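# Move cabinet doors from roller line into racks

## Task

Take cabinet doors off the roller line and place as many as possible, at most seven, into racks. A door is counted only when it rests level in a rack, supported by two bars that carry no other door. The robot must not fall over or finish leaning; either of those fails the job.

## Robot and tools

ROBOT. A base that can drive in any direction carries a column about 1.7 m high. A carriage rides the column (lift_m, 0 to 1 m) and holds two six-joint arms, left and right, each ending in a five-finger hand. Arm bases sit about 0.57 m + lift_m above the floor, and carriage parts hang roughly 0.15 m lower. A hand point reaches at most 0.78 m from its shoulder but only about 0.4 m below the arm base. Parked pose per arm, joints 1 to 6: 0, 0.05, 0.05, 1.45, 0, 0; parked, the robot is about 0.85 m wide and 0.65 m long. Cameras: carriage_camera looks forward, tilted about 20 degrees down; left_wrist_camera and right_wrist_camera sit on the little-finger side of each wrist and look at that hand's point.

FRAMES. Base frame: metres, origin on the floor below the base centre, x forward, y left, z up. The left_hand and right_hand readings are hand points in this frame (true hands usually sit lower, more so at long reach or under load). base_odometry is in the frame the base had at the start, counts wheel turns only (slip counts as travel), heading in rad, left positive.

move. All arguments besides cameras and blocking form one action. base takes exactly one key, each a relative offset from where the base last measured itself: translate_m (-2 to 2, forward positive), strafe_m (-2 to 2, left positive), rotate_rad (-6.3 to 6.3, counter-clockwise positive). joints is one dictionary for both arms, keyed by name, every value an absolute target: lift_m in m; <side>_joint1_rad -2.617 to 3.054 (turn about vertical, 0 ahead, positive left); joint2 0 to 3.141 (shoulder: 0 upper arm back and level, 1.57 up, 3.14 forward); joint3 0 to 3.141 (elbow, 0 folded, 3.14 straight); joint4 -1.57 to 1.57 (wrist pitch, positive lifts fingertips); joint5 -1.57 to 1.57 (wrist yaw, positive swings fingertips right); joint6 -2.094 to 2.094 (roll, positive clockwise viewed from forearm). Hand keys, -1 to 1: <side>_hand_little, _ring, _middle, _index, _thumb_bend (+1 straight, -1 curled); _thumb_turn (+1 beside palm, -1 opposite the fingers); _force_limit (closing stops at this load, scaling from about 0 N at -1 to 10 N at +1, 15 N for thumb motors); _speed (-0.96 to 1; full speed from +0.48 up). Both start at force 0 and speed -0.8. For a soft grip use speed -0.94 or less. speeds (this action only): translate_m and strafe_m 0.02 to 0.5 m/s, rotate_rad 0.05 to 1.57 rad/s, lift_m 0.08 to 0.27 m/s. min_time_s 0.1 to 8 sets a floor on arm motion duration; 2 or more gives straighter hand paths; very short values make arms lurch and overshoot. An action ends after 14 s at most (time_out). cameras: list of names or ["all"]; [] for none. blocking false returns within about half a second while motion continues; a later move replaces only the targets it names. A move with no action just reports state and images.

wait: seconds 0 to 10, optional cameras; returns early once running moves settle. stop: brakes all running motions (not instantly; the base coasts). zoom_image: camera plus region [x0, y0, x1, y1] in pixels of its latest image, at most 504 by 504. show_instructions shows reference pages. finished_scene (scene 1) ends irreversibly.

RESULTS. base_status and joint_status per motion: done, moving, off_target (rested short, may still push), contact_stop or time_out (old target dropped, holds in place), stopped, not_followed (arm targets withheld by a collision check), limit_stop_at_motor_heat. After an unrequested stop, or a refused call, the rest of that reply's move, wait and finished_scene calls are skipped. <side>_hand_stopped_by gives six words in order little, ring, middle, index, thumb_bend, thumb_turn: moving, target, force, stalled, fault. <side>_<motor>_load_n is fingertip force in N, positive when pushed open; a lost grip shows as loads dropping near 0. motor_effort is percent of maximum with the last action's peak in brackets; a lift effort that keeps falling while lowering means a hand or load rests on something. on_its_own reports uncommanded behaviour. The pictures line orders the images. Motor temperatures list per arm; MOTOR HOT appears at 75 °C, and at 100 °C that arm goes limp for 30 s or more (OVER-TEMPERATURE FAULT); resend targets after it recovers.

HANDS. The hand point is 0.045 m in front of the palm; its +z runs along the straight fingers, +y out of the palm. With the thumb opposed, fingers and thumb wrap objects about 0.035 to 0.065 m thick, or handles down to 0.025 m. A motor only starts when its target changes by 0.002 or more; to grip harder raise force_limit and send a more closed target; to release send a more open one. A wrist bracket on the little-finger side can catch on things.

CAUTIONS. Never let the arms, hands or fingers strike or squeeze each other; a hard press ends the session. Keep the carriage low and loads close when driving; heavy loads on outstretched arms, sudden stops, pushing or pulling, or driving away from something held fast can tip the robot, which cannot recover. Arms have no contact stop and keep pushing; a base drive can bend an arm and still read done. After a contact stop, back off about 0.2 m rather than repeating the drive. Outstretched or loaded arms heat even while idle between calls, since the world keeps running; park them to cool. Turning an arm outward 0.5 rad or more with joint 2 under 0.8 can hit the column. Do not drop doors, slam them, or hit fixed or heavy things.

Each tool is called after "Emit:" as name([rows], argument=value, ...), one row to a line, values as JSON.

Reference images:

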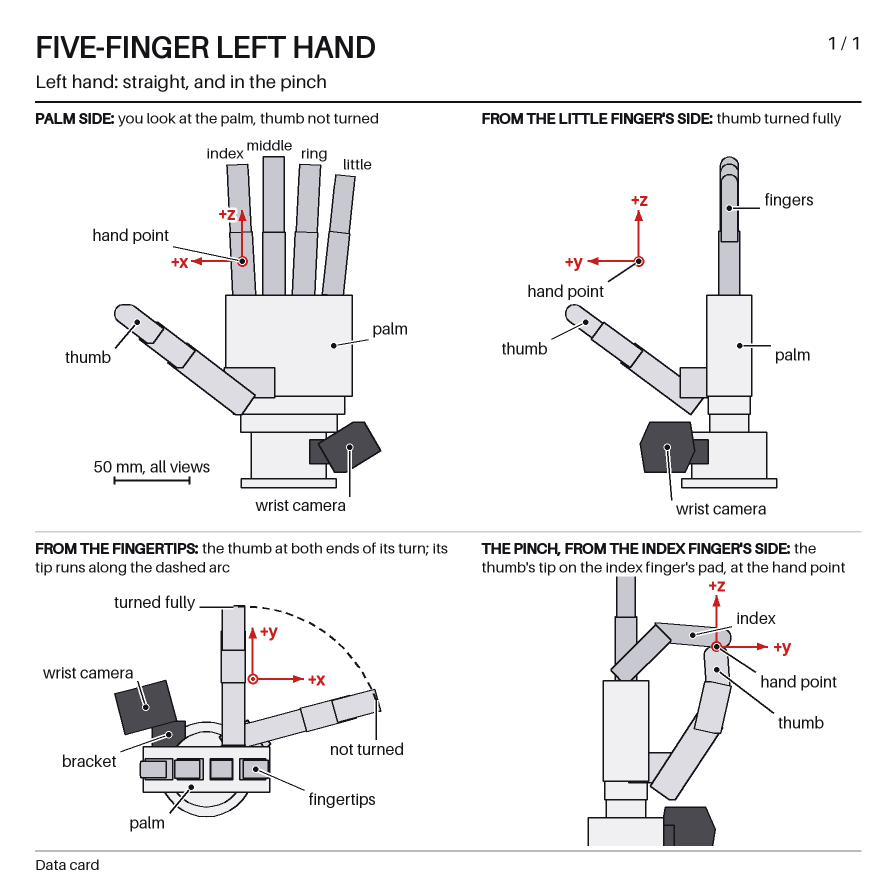

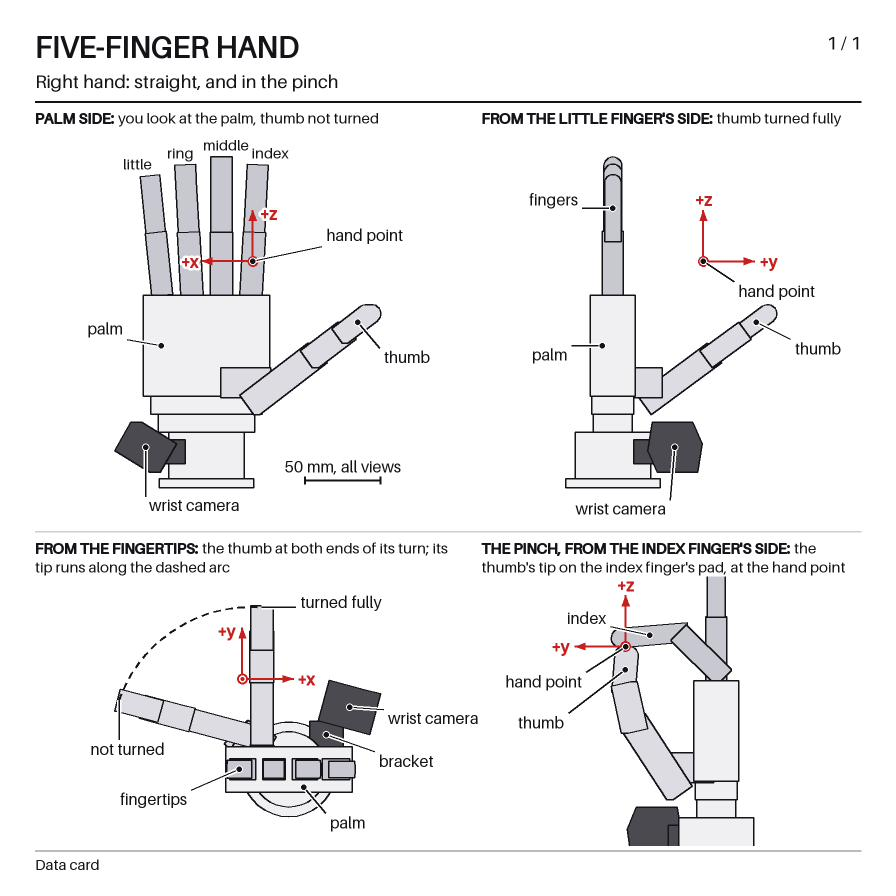

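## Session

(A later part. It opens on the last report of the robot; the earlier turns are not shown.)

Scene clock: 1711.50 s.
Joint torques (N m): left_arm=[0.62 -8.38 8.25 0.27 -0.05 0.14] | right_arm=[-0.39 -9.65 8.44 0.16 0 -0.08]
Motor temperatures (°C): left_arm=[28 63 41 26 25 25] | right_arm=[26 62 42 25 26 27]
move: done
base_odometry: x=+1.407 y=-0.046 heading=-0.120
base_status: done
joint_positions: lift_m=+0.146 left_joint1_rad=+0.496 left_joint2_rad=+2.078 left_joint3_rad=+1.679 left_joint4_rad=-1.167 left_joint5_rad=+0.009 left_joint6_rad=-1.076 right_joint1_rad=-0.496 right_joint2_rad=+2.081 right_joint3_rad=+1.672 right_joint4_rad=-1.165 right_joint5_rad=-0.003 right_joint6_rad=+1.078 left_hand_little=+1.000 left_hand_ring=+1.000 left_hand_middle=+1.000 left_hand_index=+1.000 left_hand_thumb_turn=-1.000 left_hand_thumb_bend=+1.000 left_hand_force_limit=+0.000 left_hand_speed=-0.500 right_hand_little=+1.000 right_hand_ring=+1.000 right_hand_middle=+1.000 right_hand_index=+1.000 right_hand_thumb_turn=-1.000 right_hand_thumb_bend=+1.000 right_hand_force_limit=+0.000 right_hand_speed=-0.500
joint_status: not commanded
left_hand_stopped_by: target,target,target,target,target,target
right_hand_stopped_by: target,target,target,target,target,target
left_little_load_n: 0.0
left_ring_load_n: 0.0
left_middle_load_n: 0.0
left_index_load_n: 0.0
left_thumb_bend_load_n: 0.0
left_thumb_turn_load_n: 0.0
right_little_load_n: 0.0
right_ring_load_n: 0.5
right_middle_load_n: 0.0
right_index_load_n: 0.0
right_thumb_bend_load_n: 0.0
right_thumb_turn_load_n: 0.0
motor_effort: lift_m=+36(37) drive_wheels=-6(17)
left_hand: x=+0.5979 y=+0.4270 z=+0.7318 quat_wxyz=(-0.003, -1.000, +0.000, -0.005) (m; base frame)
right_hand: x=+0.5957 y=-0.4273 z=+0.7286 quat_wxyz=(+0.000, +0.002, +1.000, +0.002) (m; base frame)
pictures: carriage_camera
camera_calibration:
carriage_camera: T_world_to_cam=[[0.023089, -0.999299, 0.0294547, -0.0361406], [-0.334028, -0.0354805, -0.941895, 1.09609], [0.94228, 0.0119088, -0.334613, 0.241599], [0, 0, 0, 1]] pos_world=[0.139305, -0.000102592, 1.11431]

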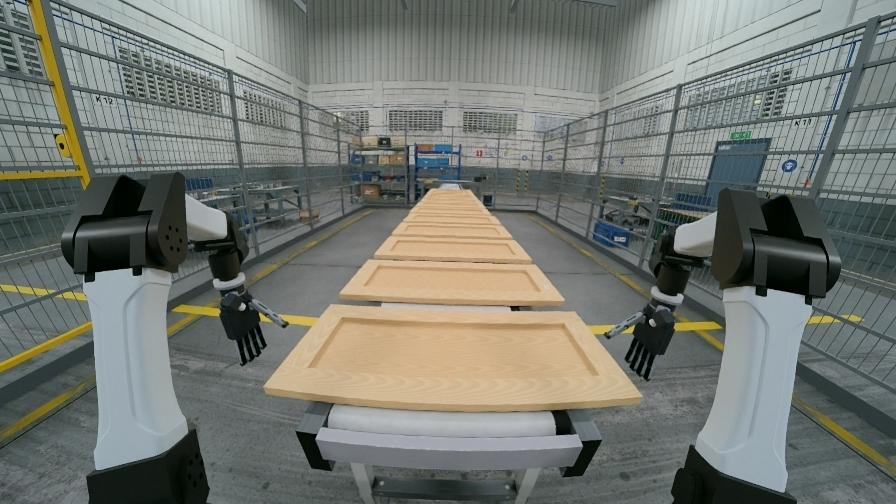

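Emit:
move(joints={"lift_m": 0.141, "left_joint1_rad": 0.138, "left_joint6_rad": -1.432, "right_joint1_rad": -0.2, "right_joint6_rad": 1.37}, min_time_s=2, cameras=["left_wrist_camera", "right_wrist_camera"])

Emit:
move(joints={"lift_m": 0.136, "left_hand_index": -0.6, "left_hand_middle": -0.6, "left_hand_ring": -0.6, "left_hand_little": -0.6, "right_hand_index": -0.6, "right_hand_middle": -0.6, "right_hand_ring": -0.6, "right_hand_little": -0.6}, cameras=[])

Emit:
move(joints={"left_hand_index": -0.65, "left_hand_middle": -0.65, "left_hand_ring": -0.65, "left_hand_little": -0.65, "right_hand_index": -0.65, "right_hand_middle": -0.65, "right_hand_ring": -0.65, "right_hand_little": -0.65, "left_hand_thumb_bend": 0.3, "right_hand_thumb_bend": 0.3}, cameras=["left_wrist_camera", "right_wrist_camera"])

Scene clock: 1736.63 s.
Joint torques (N m): left_arm=[-0.35 -8.64 7.94 0.27 -0.09 0] | right_arm=[0.66 -9.95 8.05 0.19 0 0.11]
Motor temperatures (°C): left_arm=[28 64 41 26 25 25] | right_arm=[26 64 44 25 26 27]
move: done
base_odometry: x=+1.407 y=-0.046 heading=-0.120
base_status: not commanded
joint_positions: lift_m=+0.141 left_joint1_rad=+0.145 left_joint2_rad=+2.081 left_joint3_rad=+1.684 left_joint4_rad=-1.167 left_joint5_rad=+0.009 left_joint6_rad=-1.425 right_joint1_rad=-0.206 right_joint2_rad=+2.084 right_joint3_rad=+1.677 right_joint4_rad=-1.167 right_joint5_rad=-0.003 right_joint6_rad=+1.360 left_hand_little=+1.000 left_hand_ring=+1.000 left_hand_middle=+1.000 left_hand_index=+1.000 left_hand_thumb_turn=-1.000 left_hand_thumb_bend=+1.000 left_hand_force_limit=+0.000 left_hand_speed=-0.500 right_hand_little=+1.000 right_hand_ring=+1.000 right_hand_middle=+1.000 right_hand_index=+1.000 right_hand_thumb_turn=-1.000 right_hand_thumb_bend=+1.000 right_hand_force_limit=+0.000 right_hand_speed=-0.500
joint_status: all done
left_hand_stopped_by: target,target,target,target,target,target
right_hand_stopped_by: target,target,target,target,target,target
left_little_load_n: 0.0
left_ring_load_n: 0.0
left_middle_load_n: 0.0
left_index_load_n: 0.0
left_thumb_bend_load_n: 0.0
left_thumb_turn_load_n: 0.0
right_little_load_n: 0.0
right_ring_load_n: 0.0
right_middle_load_n: 0.0
right_index_load_n: 0.0
right_thumb_bend_load_n: 0.0
right_thumb_turn_load_n: 0.0
motor_effort: lift_m=+36(39) drive_wheels=+3(6)
left_hand: x=+0.6420 y=+0.2949 z=+0.7269 quat_wxyz=(-0.004, -1.000, +0.001, -0.004) (m; base frame)
right_hand: x=+0.6352 y=-0.3194 z=+0.7234 quat_wxyz=(-0.001, -0.002, +1.000, +0.002) (m; base frame)
pictures: left_wrist_camera, right_wrist_camera
camera_calibration:
left_wrist_camera: T_world_to_cam=[[0.239379, 0.970012, -0.04212, -0.406879], [0.8111, -0.175941, 0.557819, -0.880132], [0.53368, -0.167694, -0.828893, 0.423387], [0, 0, 0, 1]] pos_world=[0.58532, 0.310826, 0.824759]
right_wrist_camera: T_world_to_cam=[[-0.244104, 0.969691, -0.0106348, 0.477129], [0.808093, 0.209462, 0.550555, -0.844972], [0.536096, 0.125799, -0.834731, 0.420961], [0, 0, 0, 1]] pos_world=[0.57361, -0.338634, 0.821667]

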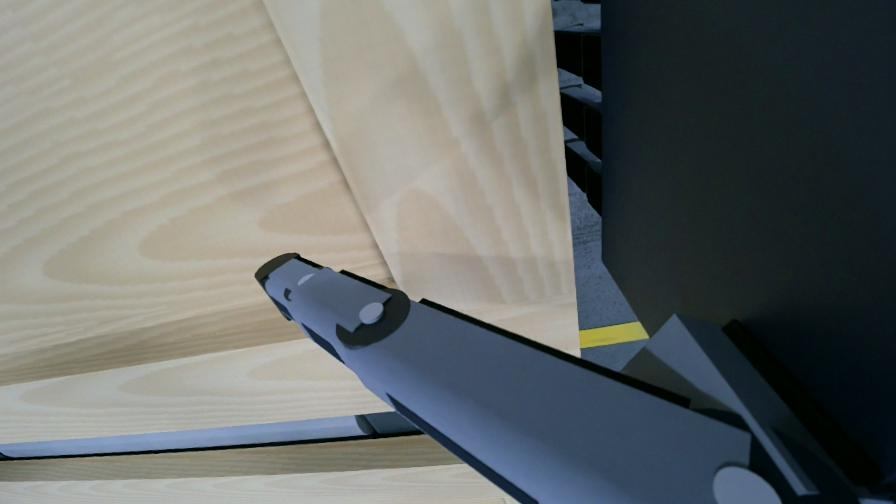

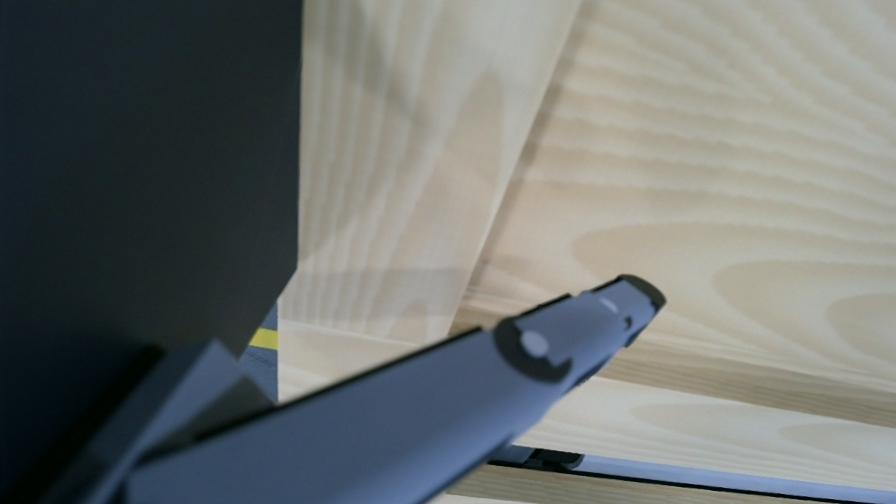

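Scene clock: 1738.17 s.
Joint torques (N m): left_arm=[-0.12 -10.03 7.57 0.24 0.06 0.02] | right_arm=[0.57 -11.74 7.5 0.09 -0.39 0.06]
Motor temperatures (°C): left_arm=[28 64 41 26 25 25] | right_arm=[26 64 44 25 27 27]
move: off_target
base_odometry: x=+1.407 y=-0.046 heading=-0.120
base_status: not commanded
joint_positions: lift_m=+0.136 left_joint1_rad=+0.142 left_joint2_rad=+2.097 left_joint3_rad=+1.686 left_joint4_rad=-1.167 left_joint5_rad=+0.000 left_joint6_rad=-1.427 right_joint1_rad=-0.206 right_joint2_rad=+2.102 right_joint3_rad=+1.683 right_joint4_rad=-1.158 right_joint5_rad=+0.036 right_joint6_rad=+1.364 left_hand_little=-0.560 left_hand_ring=-0.373 left_hand_middle=-0.329 left_hand_index=-0.589 left_hand_thumb_turn=-1.000 left_hand_thumb_bend=+1.000 left_hand_force_limit=+0.000 left_hand_speed=-0.500 right_hand_little=-0.467 right_hand_ring=-0.419 right_hand_middle=-0.372 right_hand_index=-0.512 right_hand_thumb_turn=-1.000 right_hand_thumb_bend=+1.000 right_hand_force_limit=+0.000 right_hand_speed=-0.500
joint_status: left_hand_little off_target (ended at -0.560, target -0.600); left_hand_ring off_target (ended at -0.373, target -0.600); left_hand_middle off_target (ended at -0.329, target -0.600); right_hand_little off_target (ended at -0.467, target -0.600); right_hand_ring off_target (ended at -0.419, target -0.600); right_hand_middle off_target (ended at -0.372, target -0.600); right_hand_index off_target (ended at -0.512, target -0.600); the others done
left_hand_stopped_by: force,force,force,force,target,target
right_hand_stopped_by: force,force,force,force,target,target
left_little_load_n: 2.5
left_ring_load_n: 0.0
left_middle_load_n: 0.0
left_index_load_n: 12.0
left_thumb_bend_load_n: 1.0
left_thumb_turn_load_n: 0.0
right_little_load_n: 1.0
right_ring_load_n: 0.0
right_middle_load_n: 0.0
right_index_load_n: 4.0
right_thumb_bend_load_n: 0.0
right_thumb_turn_load_n: 0.0
motor_effort: lift_m=+37(38) drive_wheels=+3(6)
left_hand: x=+0.6413 y=+0.2951 z=+0.7155 quat_wxyz=(-0.001, -1.000, +0.001, +0.004) (m; base frame)
right_hand: x=+0.6364 y=-0.3274 z=+0.7105 quat_wxyz=(-0.007, +0.000, +1.000, -0.017) (m; base frame)
pictures: none
No camera images: "cameras" was empty.

Scene clock: 1739.50 s.
Joint torques (N m): left_arm=[-0.13 -10.11 7.51 0.41 -0.04 -0.01] | right_arm=[0.51 -12 7.45 0.25 -0.29 0.08]
Motor temperatures (°C): left_arm=[28 64 41 26 25 25] | right_arm=[26 64 44 25 27 27]
move: off_target
base_odometry: x=+1.407 y=-0.046 heading=-0.120
base_status: not commanded
joint_positions: lift_m=+0.136 left_joint1_rad=+0.142 left_joint2_rad=+2.099 left_joint3_rad=+1.686 left_joint4_rad=-1.190 left_joint5_rad=+0.007 left_joint6_rad=-1.424 right_joint1_rad=-0.205 right_joint2_rad=+2.105 right_joint3_rad=+1.683 right_joint4_rad=-1.181 right_joint5_rad=+0.025 right_joint6_rad=+1.362 left_hand_little=-0.592 left_hand_ring=-0.547 left_hand_middle=-0.542 left_hand_index=-0.589 left_hand_thumb_turn=-1.000 left_hand_thumb_bend=+0.986 left_hand_force_limit=+0.000 left_hand_speed=-0.500 right_hand_little=-0.548 right_hand_ring=-0.505 right_hand_middle=-0.500 right_hand_index=-0.552 right_hand_thumb_turn=-1.000 right_hand_thumb_bend=+0.963 right_hand_force_limit=+0.000 right_hand_speed=-0.500
joint_status: left_hand_little off_target (ended at -0.592, target -0.650); left_hand_ring off_target (ended at -0.547, target -0.650); left_hand_middle off_target (ended at -0.542, target -0.650); left_hand_index off_target (ended at -0.589, target -0.650); left_hand_thumb_bend off_target (ended at +0.986, target +0.300); right_hand_little off_target (ended at -0.548, target -0.650); right_hand_ring off_target (ended at -0.505, target -0.650); right_hand_middle off_target (ended at -0.500, target -0.650); right_hand_index off_target (ended at -0.552, target -0.650); right_hand_thumb_bend off_target (ended at +0.963, target +0.300)
left_hand_stopped_by: force,force,force,force,force,target
right_hand_stopped_by: force,force,force,force,force,target
left_little_load_n: 2.5
left_ring_load_n: 3.0
left_middle_load_n: 11.0
left_index_load_n: 6.5
left_thumb_bend_load_n: 7.5
left_thumb_turn_load_n: -2.0
right_little_load_n: 5.5
right_ring_load_n: 2.5
right_middle_load_n: 5.0
right_index_load_n: 4.0
right_thumb_bend_load_n: 8.5
right_thumb_turn_load_n: -1.0
motor_effort: lift_m=+37(37) drive_wheels=+4(4)
left_hand: x=+0.6352 y=+0.2928 z=+0.7149 quat_wxyz=(-0.006, -1.000, +0.002, +0.015) (m; base frame)
right_hand: x=+0.6305 y=-0.3236 z=+0.7095 quat_wxyz=(-0.018, -0.002, +1.000, -0.009) (m; base frame)
pictures: left_wrist_camera, right_wrist_camera
camera_calibration:
left_wrist_camera: T_world_to_cam=[[0.241292, 0.968909, -0.0547181, -0.395631], [0.831028, -0.177179, 0.527257, -0.858726], [0.501169, -0.172695, -0.847942, 0.452458], [0, 0, 0, 1]] pos_world=[0.58233, 0.309319, 0.814779]
right_wrist_camera: T_world_to_cam=[[-0.243281, 0.969695, -0.0224772, 0.487872], [0.826972, 0.219473, 0.517637, -0.818029], [0.506883, 0.107343, -0.855305, 0.43948], [0, 0, 0, 1]] pos_world=[0.572412, -0.340727, 0.810298]

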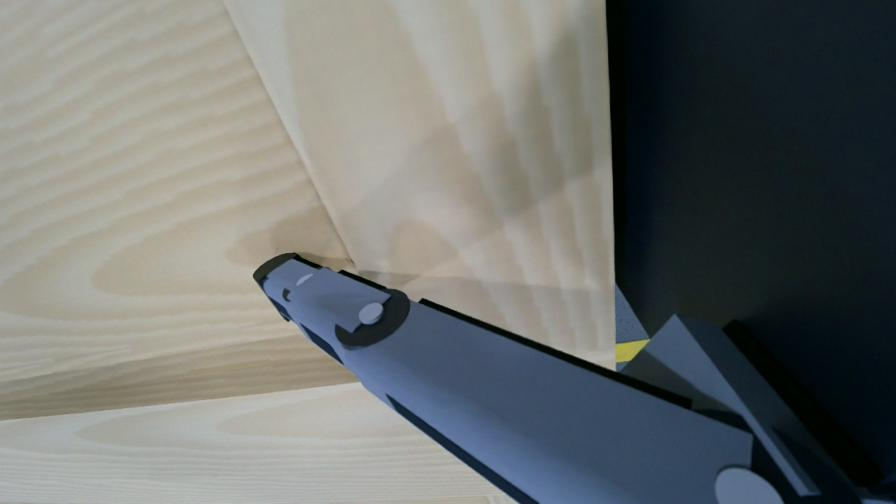

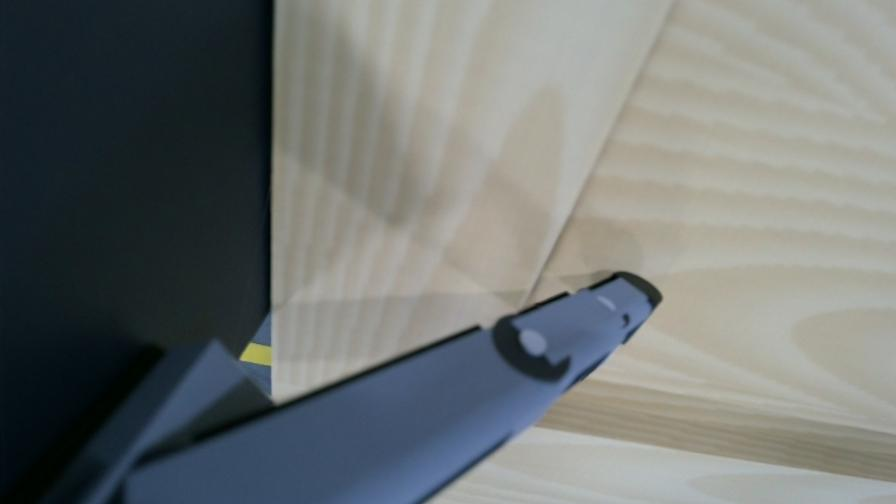

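Emit:
move(joints={"lift_m": 0.25}, speeds={"lift_m": 0.12}, cameras=["carriage_camera"])

Emit:
move(base={"rotate_rad": -0.01}, speeds={"rotate_rad": 0.3}, cameras=[])

Emit:
move(base={"translate_m": -1.265}, joints={"lift_m": 0.682, "left_joint4_rad": -1.235, "right_joint4_rad": -1.235}, speeds={"translate_m": 0.3, "lift_m": 0.12}, cameras=[])

Emit:
move(base={"rotate_rad": -1.592}, speeds={"rotate_rad": 0.6}, cameras=[])

Emit:
move(base={"translate_m": 0.6}, speeds={"translate_m": 0.25}, cameras=["carriage_camera"])

Emit:
zoom_image(camera="carriage_camera", region=[300, 200, 600, 410])

Emit:
zoom_image(camera="carriage_camera", region=[240, 280, 440, 410])

Emit:
zoom_image(camera="carriage_camera", region=[440, 280, 640, 410])

Scene clock: 1768.67 s.
Joint torques (N m): left_arm=[-0.1 -11.33 7.79 0.12 -0.04 0.03] | right_arm=[0.51 -13.42 7.49 -0.05 -0.21 0.07]
Motor temperatures (°C): left_arm=[28 67 42 26 25 25] | right_arm=[26 68 43 25 27 27]
move: done
base_odometry: x=+1.407 y=-0.046 heading=-0.120
base_status: not commanded
joint_positions: lift_m=+0.250 left_joint1_rad=+0.142 left_joint2_rad=+2.112 left_joint3_rad=+1.685 left_joint4_rad=-1.157 left_joint5_rad=+0.008 left_joint6_rad=-1.427 right_joint1_rad=-0.205 right_joint2_rad=+2.119 right_joint3_rad=+1.683 right_joint4_rad=-1.145 right_joint5_rad=+0.019 right_joint6_rad=+1.362 left_hand_little=-0.592 left_hand_ring=-0.547 left_hand_middle=-0.542 left_hand_index=-0.589 left_hand_thumb_turn=-1.000 left_hand_thumb_bend=+0.986 left_hand_force_limit=+0.000 left_hand_speed=-0.500 right_hand_little=-0.548 right_hand_ring=-0.505 right_hand_middle=-0.500 right_hand_index=-0.552 right_hand_thumb_turn=-1.000 right_hand_thumb_bend=+0.963 right_hand_force_limit=+0.000 right_hand_speed=-0.500
joint_status: all done
left_hand_stopped_by: force,force,force,force,force,target
right_hand_stopped_by: force,force,force,force,force,target
left_little_load_n: 2.5
left_ring_load_n: 3.0
left_middle_load_n: 11.0
left_index_load_n: 6.5
left_thumb_bend_load_n: 7.5
left_thumb_turn_load_n: -1.5
right_little_load_n: 4.0
right_ring_load_n: 2.0
right_middle_load_n: 5.0
right_index_load_n: 5.0
right_thumb_bend_load_n: 7.5
right_thumb_turn_load_n: -0.5
motor_effort: lift_m=+39(48) drive_wheels=+3(7)
left_hand: x=+0.6427 y=+0.2936 z=+0.8238 quat_wxyz=(-0.005, -1.000, +0.001, +0.006) (m; base frame)
right_hand: x=+0.6389 y=-0.3242 z=+0.8186 quat_wxyz=(-0.007, -0.002, +1.000, -0.008) (m; base frame)
pictures: carriage_camera
camera_calibration:
carriage_camera: T_world_to_cam=[[0.023089, -0.999299, 0.0294547, -0.039198], [-0.334028, -0.0354805, -0.941895, 1.19386], [0.94228, 0.0119088, -0.334613, 0.276332], [0, 0, 0, 1]] pos_world=[0.139305, -0.000102592, 1.21811]

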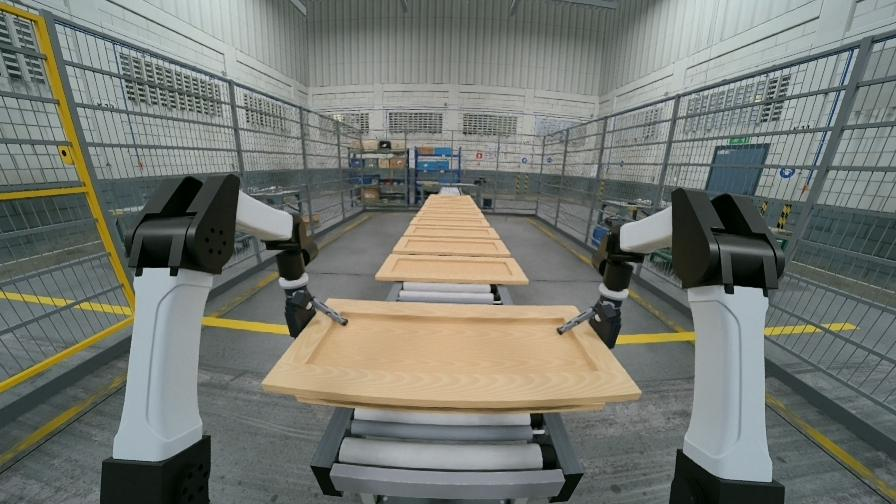

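Scene clock: 1769.23 s.
Joint torques (N m): left_arm=[0.1 -11.41 7.69 0.11 -0.04 0.07] | right_arm=[0.65 -13.41 7.49 -0.06 -0.23 0.08]
Motor temperatures (°C): left_arm=[28 67 42 26 25 25] | right_arm=[26 68 43 25 27 27]
move: done
base_odometry: x=+1.407 y=-0.046 heading=-0.130
base_status: done
joint_positions: lift_m=+0.250 left_joint1_rad=+0.140 left_joint2_rad=+2.112 left_joint3_rad=+1.685 left_joint4_rad=-1.154 left_joint5_rad=+0.010 left_joint6_rad=-1.429 right_joint1_rad=-0.206 right_joint2_rad=+2.119 right_joint3_rad=+1.683 right_joint4_rad=-1.140 right_joint5_rad=+0.020 right_joint6_rad=+1.363 left_hand_little=-0.592 left_hand_ring=-0.547 left_hand_middle=-0.542 left_hand_index=-0.589 left_hand_thumb_turn=-1.000 left_hand_thumb_bend=+0.986 left_hand_force_limit=+0.000 left_hand_speed=-0.500 right_hand_little=-0.548 right_hand_ring=-0.505 right_hand_middle=-0.500 right_hand_index=-0.552 right_hand_thumb_turn=-1.000 right_hand_thumb_bend=+0.963 right_hand_force_limit=+0.000 right_hand_speed=-0.500
joint_status: not commanded
left_hand_stopped_by: force,force,force,force,force,target
right_hand_stopped_by: force,force,force,force,force,target
left_little_load_n: 2.5
left_ring_load_n: 3.5
left_middle_load_n: 11.0
left_index_load_n: 6.0
left_thumb_bend_load_n: 7.5
left_thumb_turn_load_n: -2.0
right_little_load_n: 4.5
right_ring_load_n: 2.0
right_middle_load_n: 5.0
right_index_load_n: 5.0
right_thumb_bend_load_n: 8.0
right_thumb_turn_load_n: -1.0
motor_effort: lift_m=+38(39) drive_wheels=-6(9)
left_hand: x=+0.6436 y=+0.2928 z=+0.8239 quat_wxyz=(-0.005, -1.000, +0.001, +0.004) (m; base frame)
right_hand: x=+0.6402 y=-0.3252 z=+0.8186 quat_wxyz=(-0.005, -0.001, +1.000, -0.009) (m; base frame)
pictures: none
No camera images: "cameras" was empty.

Scene clock: 1774.93 s.
Joint torques (N m): left_arm=[0.06 -11.73 7.57 -0.26 -0.01 0.04] | right_arm=[0.65 -13.81 7.41 -0.35 -0.29 0.07]
Motor temperatures (°C): left_arm=[28 68 42 26 25 25] | right_arm=[26 71 43 25 27 27]
move: off_target
base_odometry: x=+0.153 y=+0.118 heading=-0.130
base_status: done
joint_positions: lift_m=+0.682 left_joint1_rad=+0.140 left_joint2_rad=+2.115 left_joint3_rad=+1.685 left_joint4_rad=-1.195 left_joint5_rad=+0.005 left_joint6_rad=-1.429 right_joint1_rad=-0.206 right_joint2_rad=+2.124 right_joint3_rad=+1.683 right_joint4_rad=-1.186 right_joint5_rad=+0.026 right_joint6_rad=+1.363 left_hand_little=-0.592 left_hand_ring=-0.547 left_hand_middle=-0.542 left_hand_index=-0.589 left_hand_thumb_turn=-1.000 left_hand_thumb_bend=+0.986 left_hand_force_limit=+0.000 left_hand_speed=-0.500 right_hand_little=-0.548 right_hand_ring=-0.505 right_hand_middle=-0.500 right_hand_index=-0.552 right_hand_thumb_turn=-1.000 right_hand_thumb_bend=+0.963 right_hand_force_limit=+0.000 right_hand_speed=-0.500
joint_status: left_joint4_rad off_target (ended at -1.195, target -1.235); right_joint4_rad off_target (ended at -1.186, target -1.235); the others done
left_hand_stopped_by: force,force,force,force,force,target
right_hand_stopped_by: force,force,force,force,force,target
left_little_load_n: 2.0
left_ring_load_n: 3.0
left_middle_load_n: 11.5
left_index_load_n: 6.5
left_thumb_bend_load_n: 7.5
left_thumb_turn_load_n: -2.5
right_little_load_n: 4.5
right_ring_load_n: 2.5
right_middle_load_n: 5.0
right_index_load_n: 4.5
right_thumb_bend_load_n: 8.0
right_thumb_turn_load_n: -1.0
motor_effort: lift_m=+37(49) drive_wheels=-6(19)
left_hand: x=+0.6324 y=+0.2920 z=+1.2541 quat_wxyz=(-0.006, -1.000, +0.001, +0.026) (m; base frame)
right_hand: x=+0.6275 y=-0.3237 z=+1.2482 quat_wxyz=(-0.030, -0.001, +1.000, -0.007) (m; base frame)
pictures: none
No camera images: "cameras" was empty.

Scene clock: 1778.63 s.
Joint torques (N m): left_arm=[-0.08 -11.58 7.62 -0.24 0.03 0.06] | right_arm=[0.75 -13.78 7.35 -0.36 -0.28 0.08]
Motor temperatures (°C): left_arm=[28 68 42 26 25 25] | right_arm=[26 72 43 25 27 27]
move: done
base_odometry: x=+0.153 y=+0.118 heading=-1.722
base_status: done
joint_positions: lift_m=+0.682 left_joint1_rad=+0.142 left_joint2_rad=+2.115 left_joint3_rad=+1.685 left_joint4_rad=-1.195 left_joint5_rad=+0.004 left_joint6_rad=-1.428 right_joint1_rad=-0.208 right_joint2_rad=+2.124 right_joint3_rad=+1.683 right_joint4_rad=-1.186 right_joint5_rad=+0.024 right_joint6_rad=+1.363 left_hand_little=-0.592 left_hand_ring=-0.547 left_hand_middle=-0.542 left_hand_index=-0.589 left_hand_thumb_turn=-1.000 left_hand_thumb_bend=+0.986 left_hand_force_limit=+0.000 left_hand_speed=-0.500 right_hand_little=-0.548 right_hand_ring=-0.505 right_hand_middle=-0.500 right_hand_index=-0.552 right_hand_thumb_turn=-1.000 right_hand_thumb_bend=+0.963 right_hand_force_limit=+0.000 right_hand_speed=-0.500
joint_status: not commanded
left_hand_stopped_by: force,force,force,force,force,target
right_hand_stopped_by: force,force,force,force,force,target
left_little_load_n: 2.0
left_ring_load_n: 3.0
left_middle_load_n: 11.0
left_index_load_n: 6.5
left_thumb_bend_load_n: 7.5
left_thumb_turn_load_n: -2.0
right_little_load_n: 4.0
right_ring_load_n: 2.0
right_middle_load_n: 5.0
right_index_load_n: 4.0
right_thumb_bend_load_n: 8.0
right_thumb_turn_load_n: -1.0
motor_effort: lift_m=+37(39) drive_wheels=+3(14)
left_hand: x=+0.6323 y=+0.2934 z=+1.2540 quat_wxyz=(-0.006, -1.000, +0.000, +0.026) (m; base frame)
right_hand: x=+0.6275 y=-0.3238 z=+1.2483 quat_wxyz=(-0.030, +0.000, +1.000, -0.006) (m; base frame)
pictures: none
No camera images: "cameras" was empty.

Scene clock: 1782.47 s.
Joint torques (N m): left_arm=[-0.1 -11.69 7.58 -0.17 0 0.05] | right_arm=[0.76 -13.78 7.38 -0.32 -0.27 0.07]
Motor temperatures (°C): left_arm=[28 68 42 26 25 25] | right_arm=[26 73 43 25 27 27]
move: done
base_odometry: x=+0.062 y=-0.475 heading=-1.723
base_status: done
joint_positions: lift_m=+0.682 left_joint1_rad=+0.142 left_joint2_rad=+2.115 left_joint3_rad=+1.685 left_joint4_rad=-1.200 left_joint5_rad=+0.004 left_joint6_rad=-1.428 right_joint1_rad=-0.208 right_joint2_rad=+2.124 right_joint3_rad=+1.683 right_joint4_rad=-1.190 right_joint5_rad=+0.024 right_joint6_rad=+1.363 left_hand_little=-0.592 left_hand_ring=-0.547 left_hand_middle=-0.542 left_hand_index=-0.589 left_hand_thumb_turn=-1.000 left_hand_thumb_bend=+0.986 left_hand_force_limit=+0.000 left_hand_speed=-0.500 right_hand_little=-0.548 right_hand_ring=-0.505 right_hand_middle=-0.500 right_hand_index=-0.552 right_hand_thumb_turn=-1.000 right_hand_thumb_bend=+0.963 right_hand_force_limit=+0.000 right_hand_speed=-0.500
joint_status: not commanded
left_hand_stopped_by: force,force,force,force,force,target
right_hand_stopped_by: force,force,force,force,force,target
left_little_load_n: 2.0
left_ring_load_n: 3.0
left_middle_load_n: 11.0
left_index_load_n: 6.5
left_thumb_bend_load_n: 7.5
left_thumb_turn_load_n: -2.0
right_little_load_n: 4.0
right_ring_load_n: 2.0
right_middle_load_n: 5.0
right_index_load_n: 4.0
right_thumb_bend_load_n: 7.5
right_thumb_turn_load_n: -1.0
motor_effort: lift_m=+38(39) drive_wheels=-6(20)
left_hand: x=+0.6309 y=+0.2932 z=+1.2540 quat_wxyz=(-0.006, -1.000, +0.000, +0.029) (m; base frame)
right_hand: x=+0.6264 y=-0.3236 z=+1.2483 quat_wxyz=(-0.032, +0.000, +0.999, -0.006) (m; base frame)
pictures: carriage_camera
camera_calibration:
carriage_camera: T_world_to_cam=[[0.023089, -0.999299, 0.0294547, -0.0519254], [-0.334028, -0.0354805, -0.941895, 1.60085], [0.94228, 0.0119088, -0.334613, 0.420918], [0, 0, 0, 1]] pos_world=[0.139305, -0.000102592, 1.65021]

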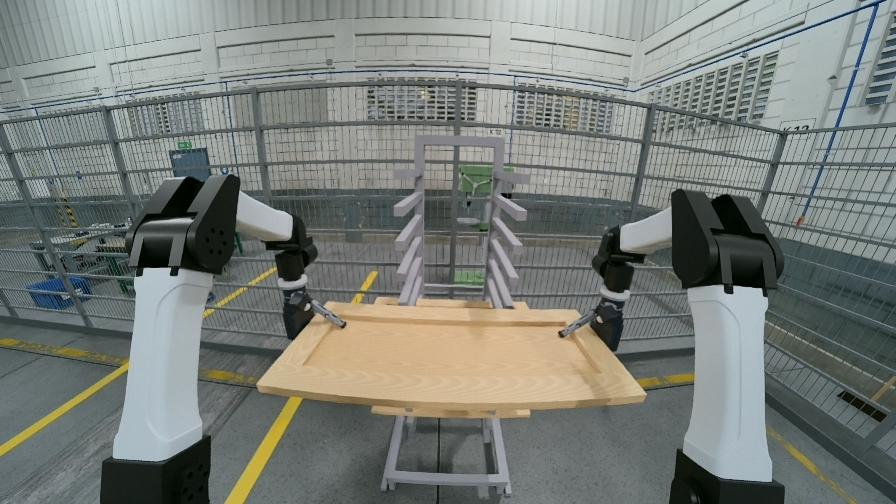

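Scaled by 1.680 from the camera's 896x504 image, which has a finer 1280x720 frame.

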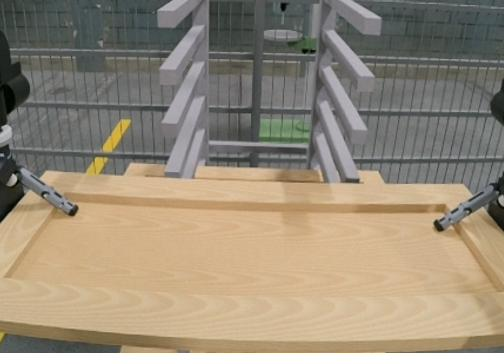

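Scaled by 2.520 from the camera's 896x504 image, which has a finer 1280x720 frame.

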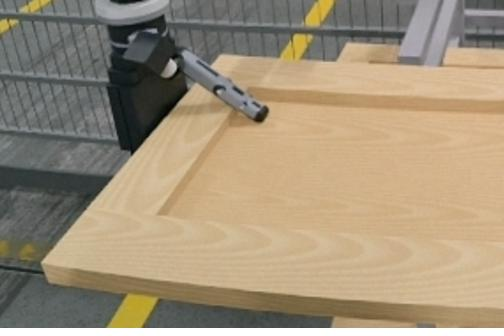

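Scaled by 2.520 from the camera's 896x504 image, which has a finer 1280x720 frame.

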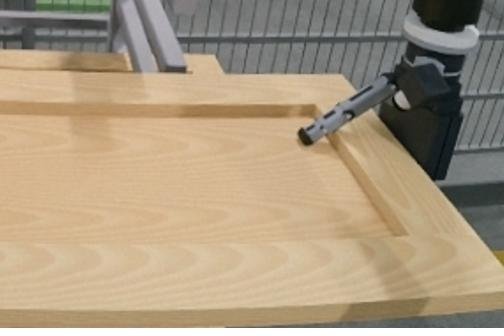

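Emit:
move(base={"strafe_m": -0.012}, speeds={"strafe_m": 0.08}, cameras=[])

Emit:
move(base={"translate_m": 0.15}, speeds={"translate_m": 0.12}, cameras=["carriage_camera"])

Emit:
zoom_image(camera="carriage_camera", region=[300, 200, 600, 410])

Scene clock: 1807.10 s.
Joint torques (N m): left_arm=[-0.01 -11.54 7.66 -0.19 0 0.07] | right_arm=[0.88 -13.79 7.42 -0.32 -0.29 0.08]
Motor temperatures (°C): left_arm=[28 70 42 26 25 25] | right_arm=[26 78 43 25 27 27]
move: done
MOTOR HOT: joint 2 (shoulder) of the right arm reports 78 °C; the controller stops that arm at 100 °C. To cool a motor, set the load down, stop pushing, or move to a pose that needs little force.
base_odometry: x=+0.050 y=-0.473 heading=-1.722
base_status: done
joint_positions: lift_m=+0.682 left_joint1_rad=+0.141 left_joint2_rad=+2.115 left_joint3_rad=+1.685 left_joint4_rad=-1.200 left_joint5_rad=+0.004 left_joint6_rad=-1.429 right_joint1_rad=-0.209 right_joint2_rad=+2.124 right_joint3_rad=+1.683 right_joint4_rad=-1.190 right_joint5_rad=+0.026 right_joint6_rad=+1.363 left_hand_little=-0.592 left_hand_ring=-0.547 left_hand_middle=-0.542 left_hand_index=-0.589 left_hand_thumb_turn=-1.000 left_hand_thumb_bend=+0.986 left_hand_force_limit=+0.000 left_hand_speed=-0.500 right_hand_little=-0.548 right_hand_ring=-0.505 right_hand_middle=-0.500 right_hand_index=-0.552 right_hand_thumb_turn=-1.000 right_hand_thumb_bend=+0.963 right_hand_force_limit=+0.000 right_hand_speed=-0.500
joint_status: not commanded
left_hand_stopped_by: force,force,force,force,force,target
right_hand_stopped_by: force,force,force,force,force,target
left_little_load_n: 2.0
left_ring_load_n: 3.0
left_middle_load_n: 11.0
left_index_load_n: 6.0
left_thumb_bend_load_n: 7.0
left_thumb_turn_load_n: -2.0
right_little_load_n: 4.5
right_ring_load_n: 2.0
right_middle_load_n: 5.0
right_index_load_n: 4.0
right_thumb_bend_load_n: 8.0
right_thumb_turn_load_n: -1.5
motor_effort: lift_m=+38(39) drive_wheels=+3(9)
left_hand: x=+0.6309 y=+0.2926 z=+1.2539 quat_wxyz=(-0.006, -1.000, +0.000, +0.029) (m; base frame)
right_hand: x=+0.6263 y=-0.3244 z=+1.2482 quat_wxyz=(-0.032, +0.000, +0.999, -0.006) (m; base frame)
pictures: none
No camera images: "cameras" was empty.

Scene clock: 1809.20 s.
Joint torques (N m): left_arm=[0.05 -11.62 7.64 -0.21 0.01 0.05] | right_arm=[0.84 -13.76 7.38 -0.32 -0.29 0.07]
Motor temperatures (°C): left_arm=[28 70 42 26 25 25] | right_arm=[26 79 43 25 27 27]
move: done
MOTOR HOT: still on. Joint 2 (shoulder) of the right arm reports 79 °C.
base_odometry: x=+0.027 y=-0.622 heading=-1.723
base_status: done
joint_positions: lift_m=+0.682 left_joint1_rad=+0.141 left_joint2_rad=+2.115 left_joint3_rad=+1.685 left_joint4_rad=-1.200 left_joint5_rad=+0.004 left_joint6_rad=-1.429 right_joint1_rad=-0.209 right_joint2_rad=+2.124 right_joint3_rad=+1.683 right_joint4_rad=-1.191 right_joint5_rad=+0.025 right_joint6_rad=+1.363 left_hand_little=-0.592 left_hand_ring=-0.547 left_hand_middle=-0.542 left_hand_index=-0.589 left_hand_thumb_turn=-1.000 left_hand_thumb_bend=+0.986 left_hand_force_limit=+0.000 left_hand_speed=-0.500 right_hand_little=-0.548 right_hand_ring=-0.505 right_hand_middle=-0.500 right_hand_index=-0.552 right_hand_thumb_turn=-1.000 right_hand_thumb_bend=+0.963 right_hand_force_limit=+0.000 right_hand_speed=-0.500
joint_status: not commanded
left_hand_stopped_by: force,force,force,force,force,target
right_hand_stopped_by: force,force,force,force,force,target
left_little_load_n: 2.0
left_ring_load_n: 2.5
left_middle_load_n: 11.0
left_index_load_n: 6.0
left_thumb_bend_load_n: 7.5
left_thumb_turn_load_n: -2.5
right_little_load_n: 4.0
right_ring_load_n: 2.0
right_middle_load_n: 5.0
right_index_load_n: 4.0
right_thumb_bend_load_n: 8.0
right_thumb_turn_load_n: -1.5
motor_effort: lift_m=+38(39) drive_wheels=-5(14)
left_hand: x=+0.6308 y=+0.2926 z=+1.2539 quat_wxyz=(-0.006, -1.000, +0.000, +0.029) (m; base frame)
right_hand: x=+0.6262 y=-0.3242 z=+1.2483 quat_wxyz=(-0.032, +0.000, +0.999, -0.006) (m; base frame)
pictures: carriage_camera
camera_calibration:
carriage_camera: T_world_to_cam=[[0.023089, -0.999299, 0.0294547, -0.0519254], [-0.334028, -0.0354805, -0.941895, 1.60085], [0.94228, 0.0119088, -0.334613, 0.420918], [0, 0, 0, 1]] pos_world=[0.139305, -0.000102592, 1.65021]

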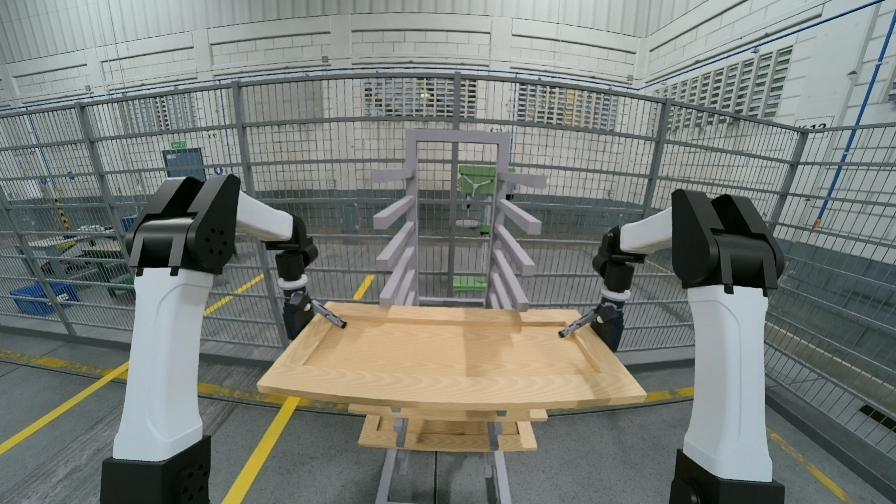

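Scaled by 1.680 from the camera's 896x504 image, which has a finer 1280x720 frame.

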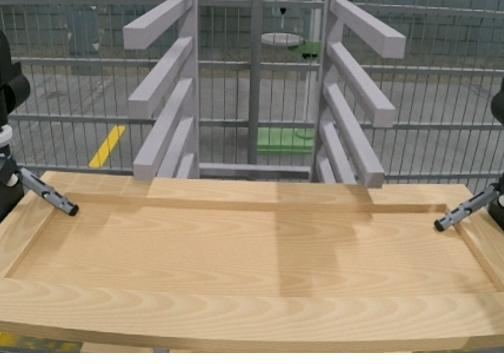

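Emit:
move(base={"translate_m": 0.283}, speeds={"translate_m": 0.13}, cameras=["carriage_camera"])

Emit:
move(joints={"lift_m": 0.651}, speeds={"lift_m": 0.08}, cameras=["carriage_camera"])

Scene clock: 1819.13 s.
Joint torques (N m): left_arm=[0.05 -11.64 7.66 -0.16 0.02 0.07] | right_arm=[0.87 -13.75 7.38 -0.32 -0.29 0.06]
Motor temperatures (°C): left_arm=[28 71 42 26 25 25] | right_arm=[26 80 43 25 27 27]
move: done
MOTOR HOT: still on. Joint 2 (shoulder) of the right arm reports 80 °C.
base_odometry: x=-0.016 y=-0.901 heading=-1.723
base_status: done
joint_positions: lift_m=+0.682 left_joint1_rad=+0.141 left_joint2_rad=+2.115 left_joint3_rad=+1.685 left_joint4_rad=-1.202 left_joint5_rad=+0.004 left_joint6_rad=-1.429 right_joint1_rad=-0.209 right_joint2_rad=+2.124 right_joint3_rad=+1.683 right_joint4_rad=-1.190 right_joint5_rad=+0.025 right_joint6_rad=+1.363 left_hand_little=-0.592 left_hand_ring=-0.547 left_hand_middle=-0.542 left_hand_index=-0.589 left_hand_thumb_turn=-1.000 left_hand_thumb_bend=+0.986 left_hand_force_limit=+0.000 left_hand_speed=-0.500 right_hand_little=-0.548 right_hand_ring=-0.505 right_hand_middle=-0.500 right_hand_index=-0.552 right_hand_thumb_turn=-1.000 right_hand_thumb_bend=+0.963 right_hand_force_limit=+0.000 right_hand_speed=-0.500
joint_status: not commanded
left_hand_stopped_by: force,force,force,force,force,target
right_hand_stopped_by: force,force,force,force,force,target
left_little_load_n: 2.0
left_ring_load_n: 3.0
left_middle_load_n: 11.0
left_index_load_n: 6.0
left_thumb_bend_load_n: 7.5
left_thumb_turn_load_n: -2.0
right_little_load_n: 4.0
right_ring_load_n: 2.0
right_middle_load_n: 5.0
right_index_load_n: 4.5
right_thumb_bend_load_n: 8.5
right_thumb_turn_load_n: -1.5
motor_effort: lift_m=+38(39) drive_wheels=-6(16)
left_hand: x=+0.6305 y=+0.2925 z=+1.2539 quat_wxyz=(-0.006, -1.000, +0.000, +0.030) (m; base frame)
right_hand: x=+0.6264 y=-0.3242 z=+1.2483 quat_wxyz=(-0.032, +0.000, +0.999, -0.006) (m; base frame)
pictures: carriage_camera
camera_calibration:
carriage_camera: T_world_to_cam=[[0.023089, -0.999299, 0.0294547, -0.0519254], [-0.334028, -0.0354805, -0.941895, 1.60085], [0.94228, 0.0119088, -0.334613, 0.420918], [0, 0, 0, 1]] pos_world=[0.139305, -0.000102592, 1.65021]

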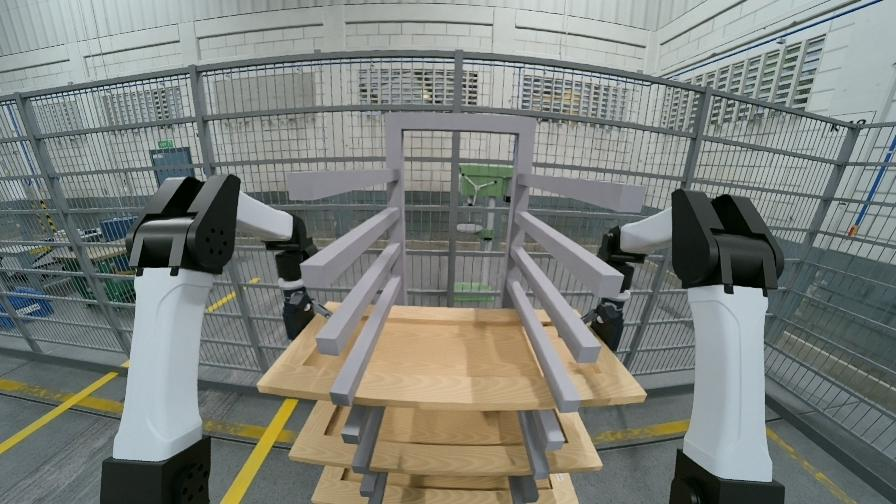

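Scene clock: 1819.90 s.
Joint torques (N m): left_arm=[-0.1 -11.49 7.64 -0.18 -0.02 0.03] | right_arm=[1.06 -13.42 7.28 -0.27 -0.19 0.09]
Motor temperatures (°C): left_arm=[28 71 42 26 25 25] | right_arm=[26 79 43 25 27 27]
move: done
MOTOR HOT: still on. Joint 2 (shoulder) of the right arm reports 79 °C.
base_odometry: x=-0.016 y=-0.901 heading=-1.723
base_status: not commanded
joint_positions: lift_m=+0.651 left_joint1_rad=+0.142 left_joint2_rad=+2.115 left_joint3_rad=+1.685 left_joint4_rad=-1.200 left_joint5_rad=+0.008 left_joint6_rad=-1.428 right_joint1_rad=-0.211 right_joint2_rad=+2.121 right_joint3_rad=+1.684 right_joint4_rad=-1.197 right_joint5_rad=+0.017 right_joint6_rad=+1.363 left_hand_little=-0.592 left_hand_ring=-0.547 left_hand_middle=-0.542 left_hand_index=-0.590 left_hand_thumb_turn=-1.000 left_hand_thumb_bend=+0.986 left_hand_force_limit=+0.000 left_hand_speed=-0.500 right_hand_little=-0.548 right_hand_ring=-0.505 right_hand_middle=-0.500 right_hand_index=-0.553 right_hand_thumb_turn=-1.000 right_hand_thumb_bend=+0.963 right_hand_force_limit=+0.000 right_hand_speed=-0.500
joint_status: all done
left_hand_stopped_by: force,force,force,force,force,target
right_hand_stopped_by: force,force,force,force,force,target
left_little_load_n: 2.5
left_ring_load_n: 3.0
left_middle_load_n: 10.0
left_index_load_n: 5.0
left_thumb_bend_load_n: 8.0
left_thumb_turn_load_n: -3.0
right_little_load_n: 3.5
right_ring_load_n: 1.0
right_middle_load_n: 3.0
right_index_load_n: 0.5
right_thumb_bend_load_n: 7.5
right_thumb_turn_load_n: -2.0
motor_effort: lift_m=+36(38) drive_wheels=+3(7)
left_hand: x=+0.6311 y=+0.2924 z=+1.2233 quat_wxyz=(-0.008, -1.000, +0.000, +0.028) (m; base frame)
right_hand: x=+0.6254 y=-0.3234 z=+1.2194 quat_wxyz=(-0.033, +0.001, +0.999, -0.002) (m; base frame)
pictures: carriage_camera
camera_calibration:
carriage_camera: T_world_to_cam=[[0.023089, -0.999299, 0.0294547, -0.0510153], [-0.334028, -0.0354805, -0.941895, 1.57175], [0.94228, 0.0119088, -0.334613, 0.410578], [0, 0, 0, 1]] pos_world=[0.139305, -0.000102592, 1.61931]

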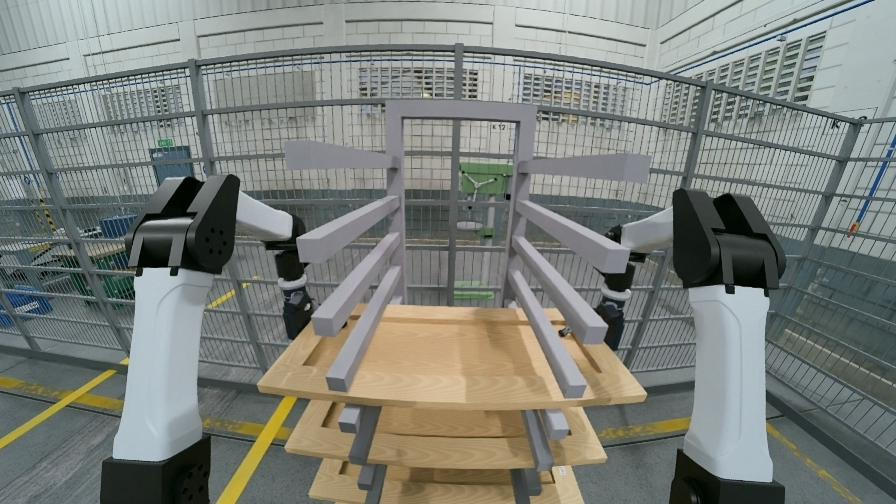

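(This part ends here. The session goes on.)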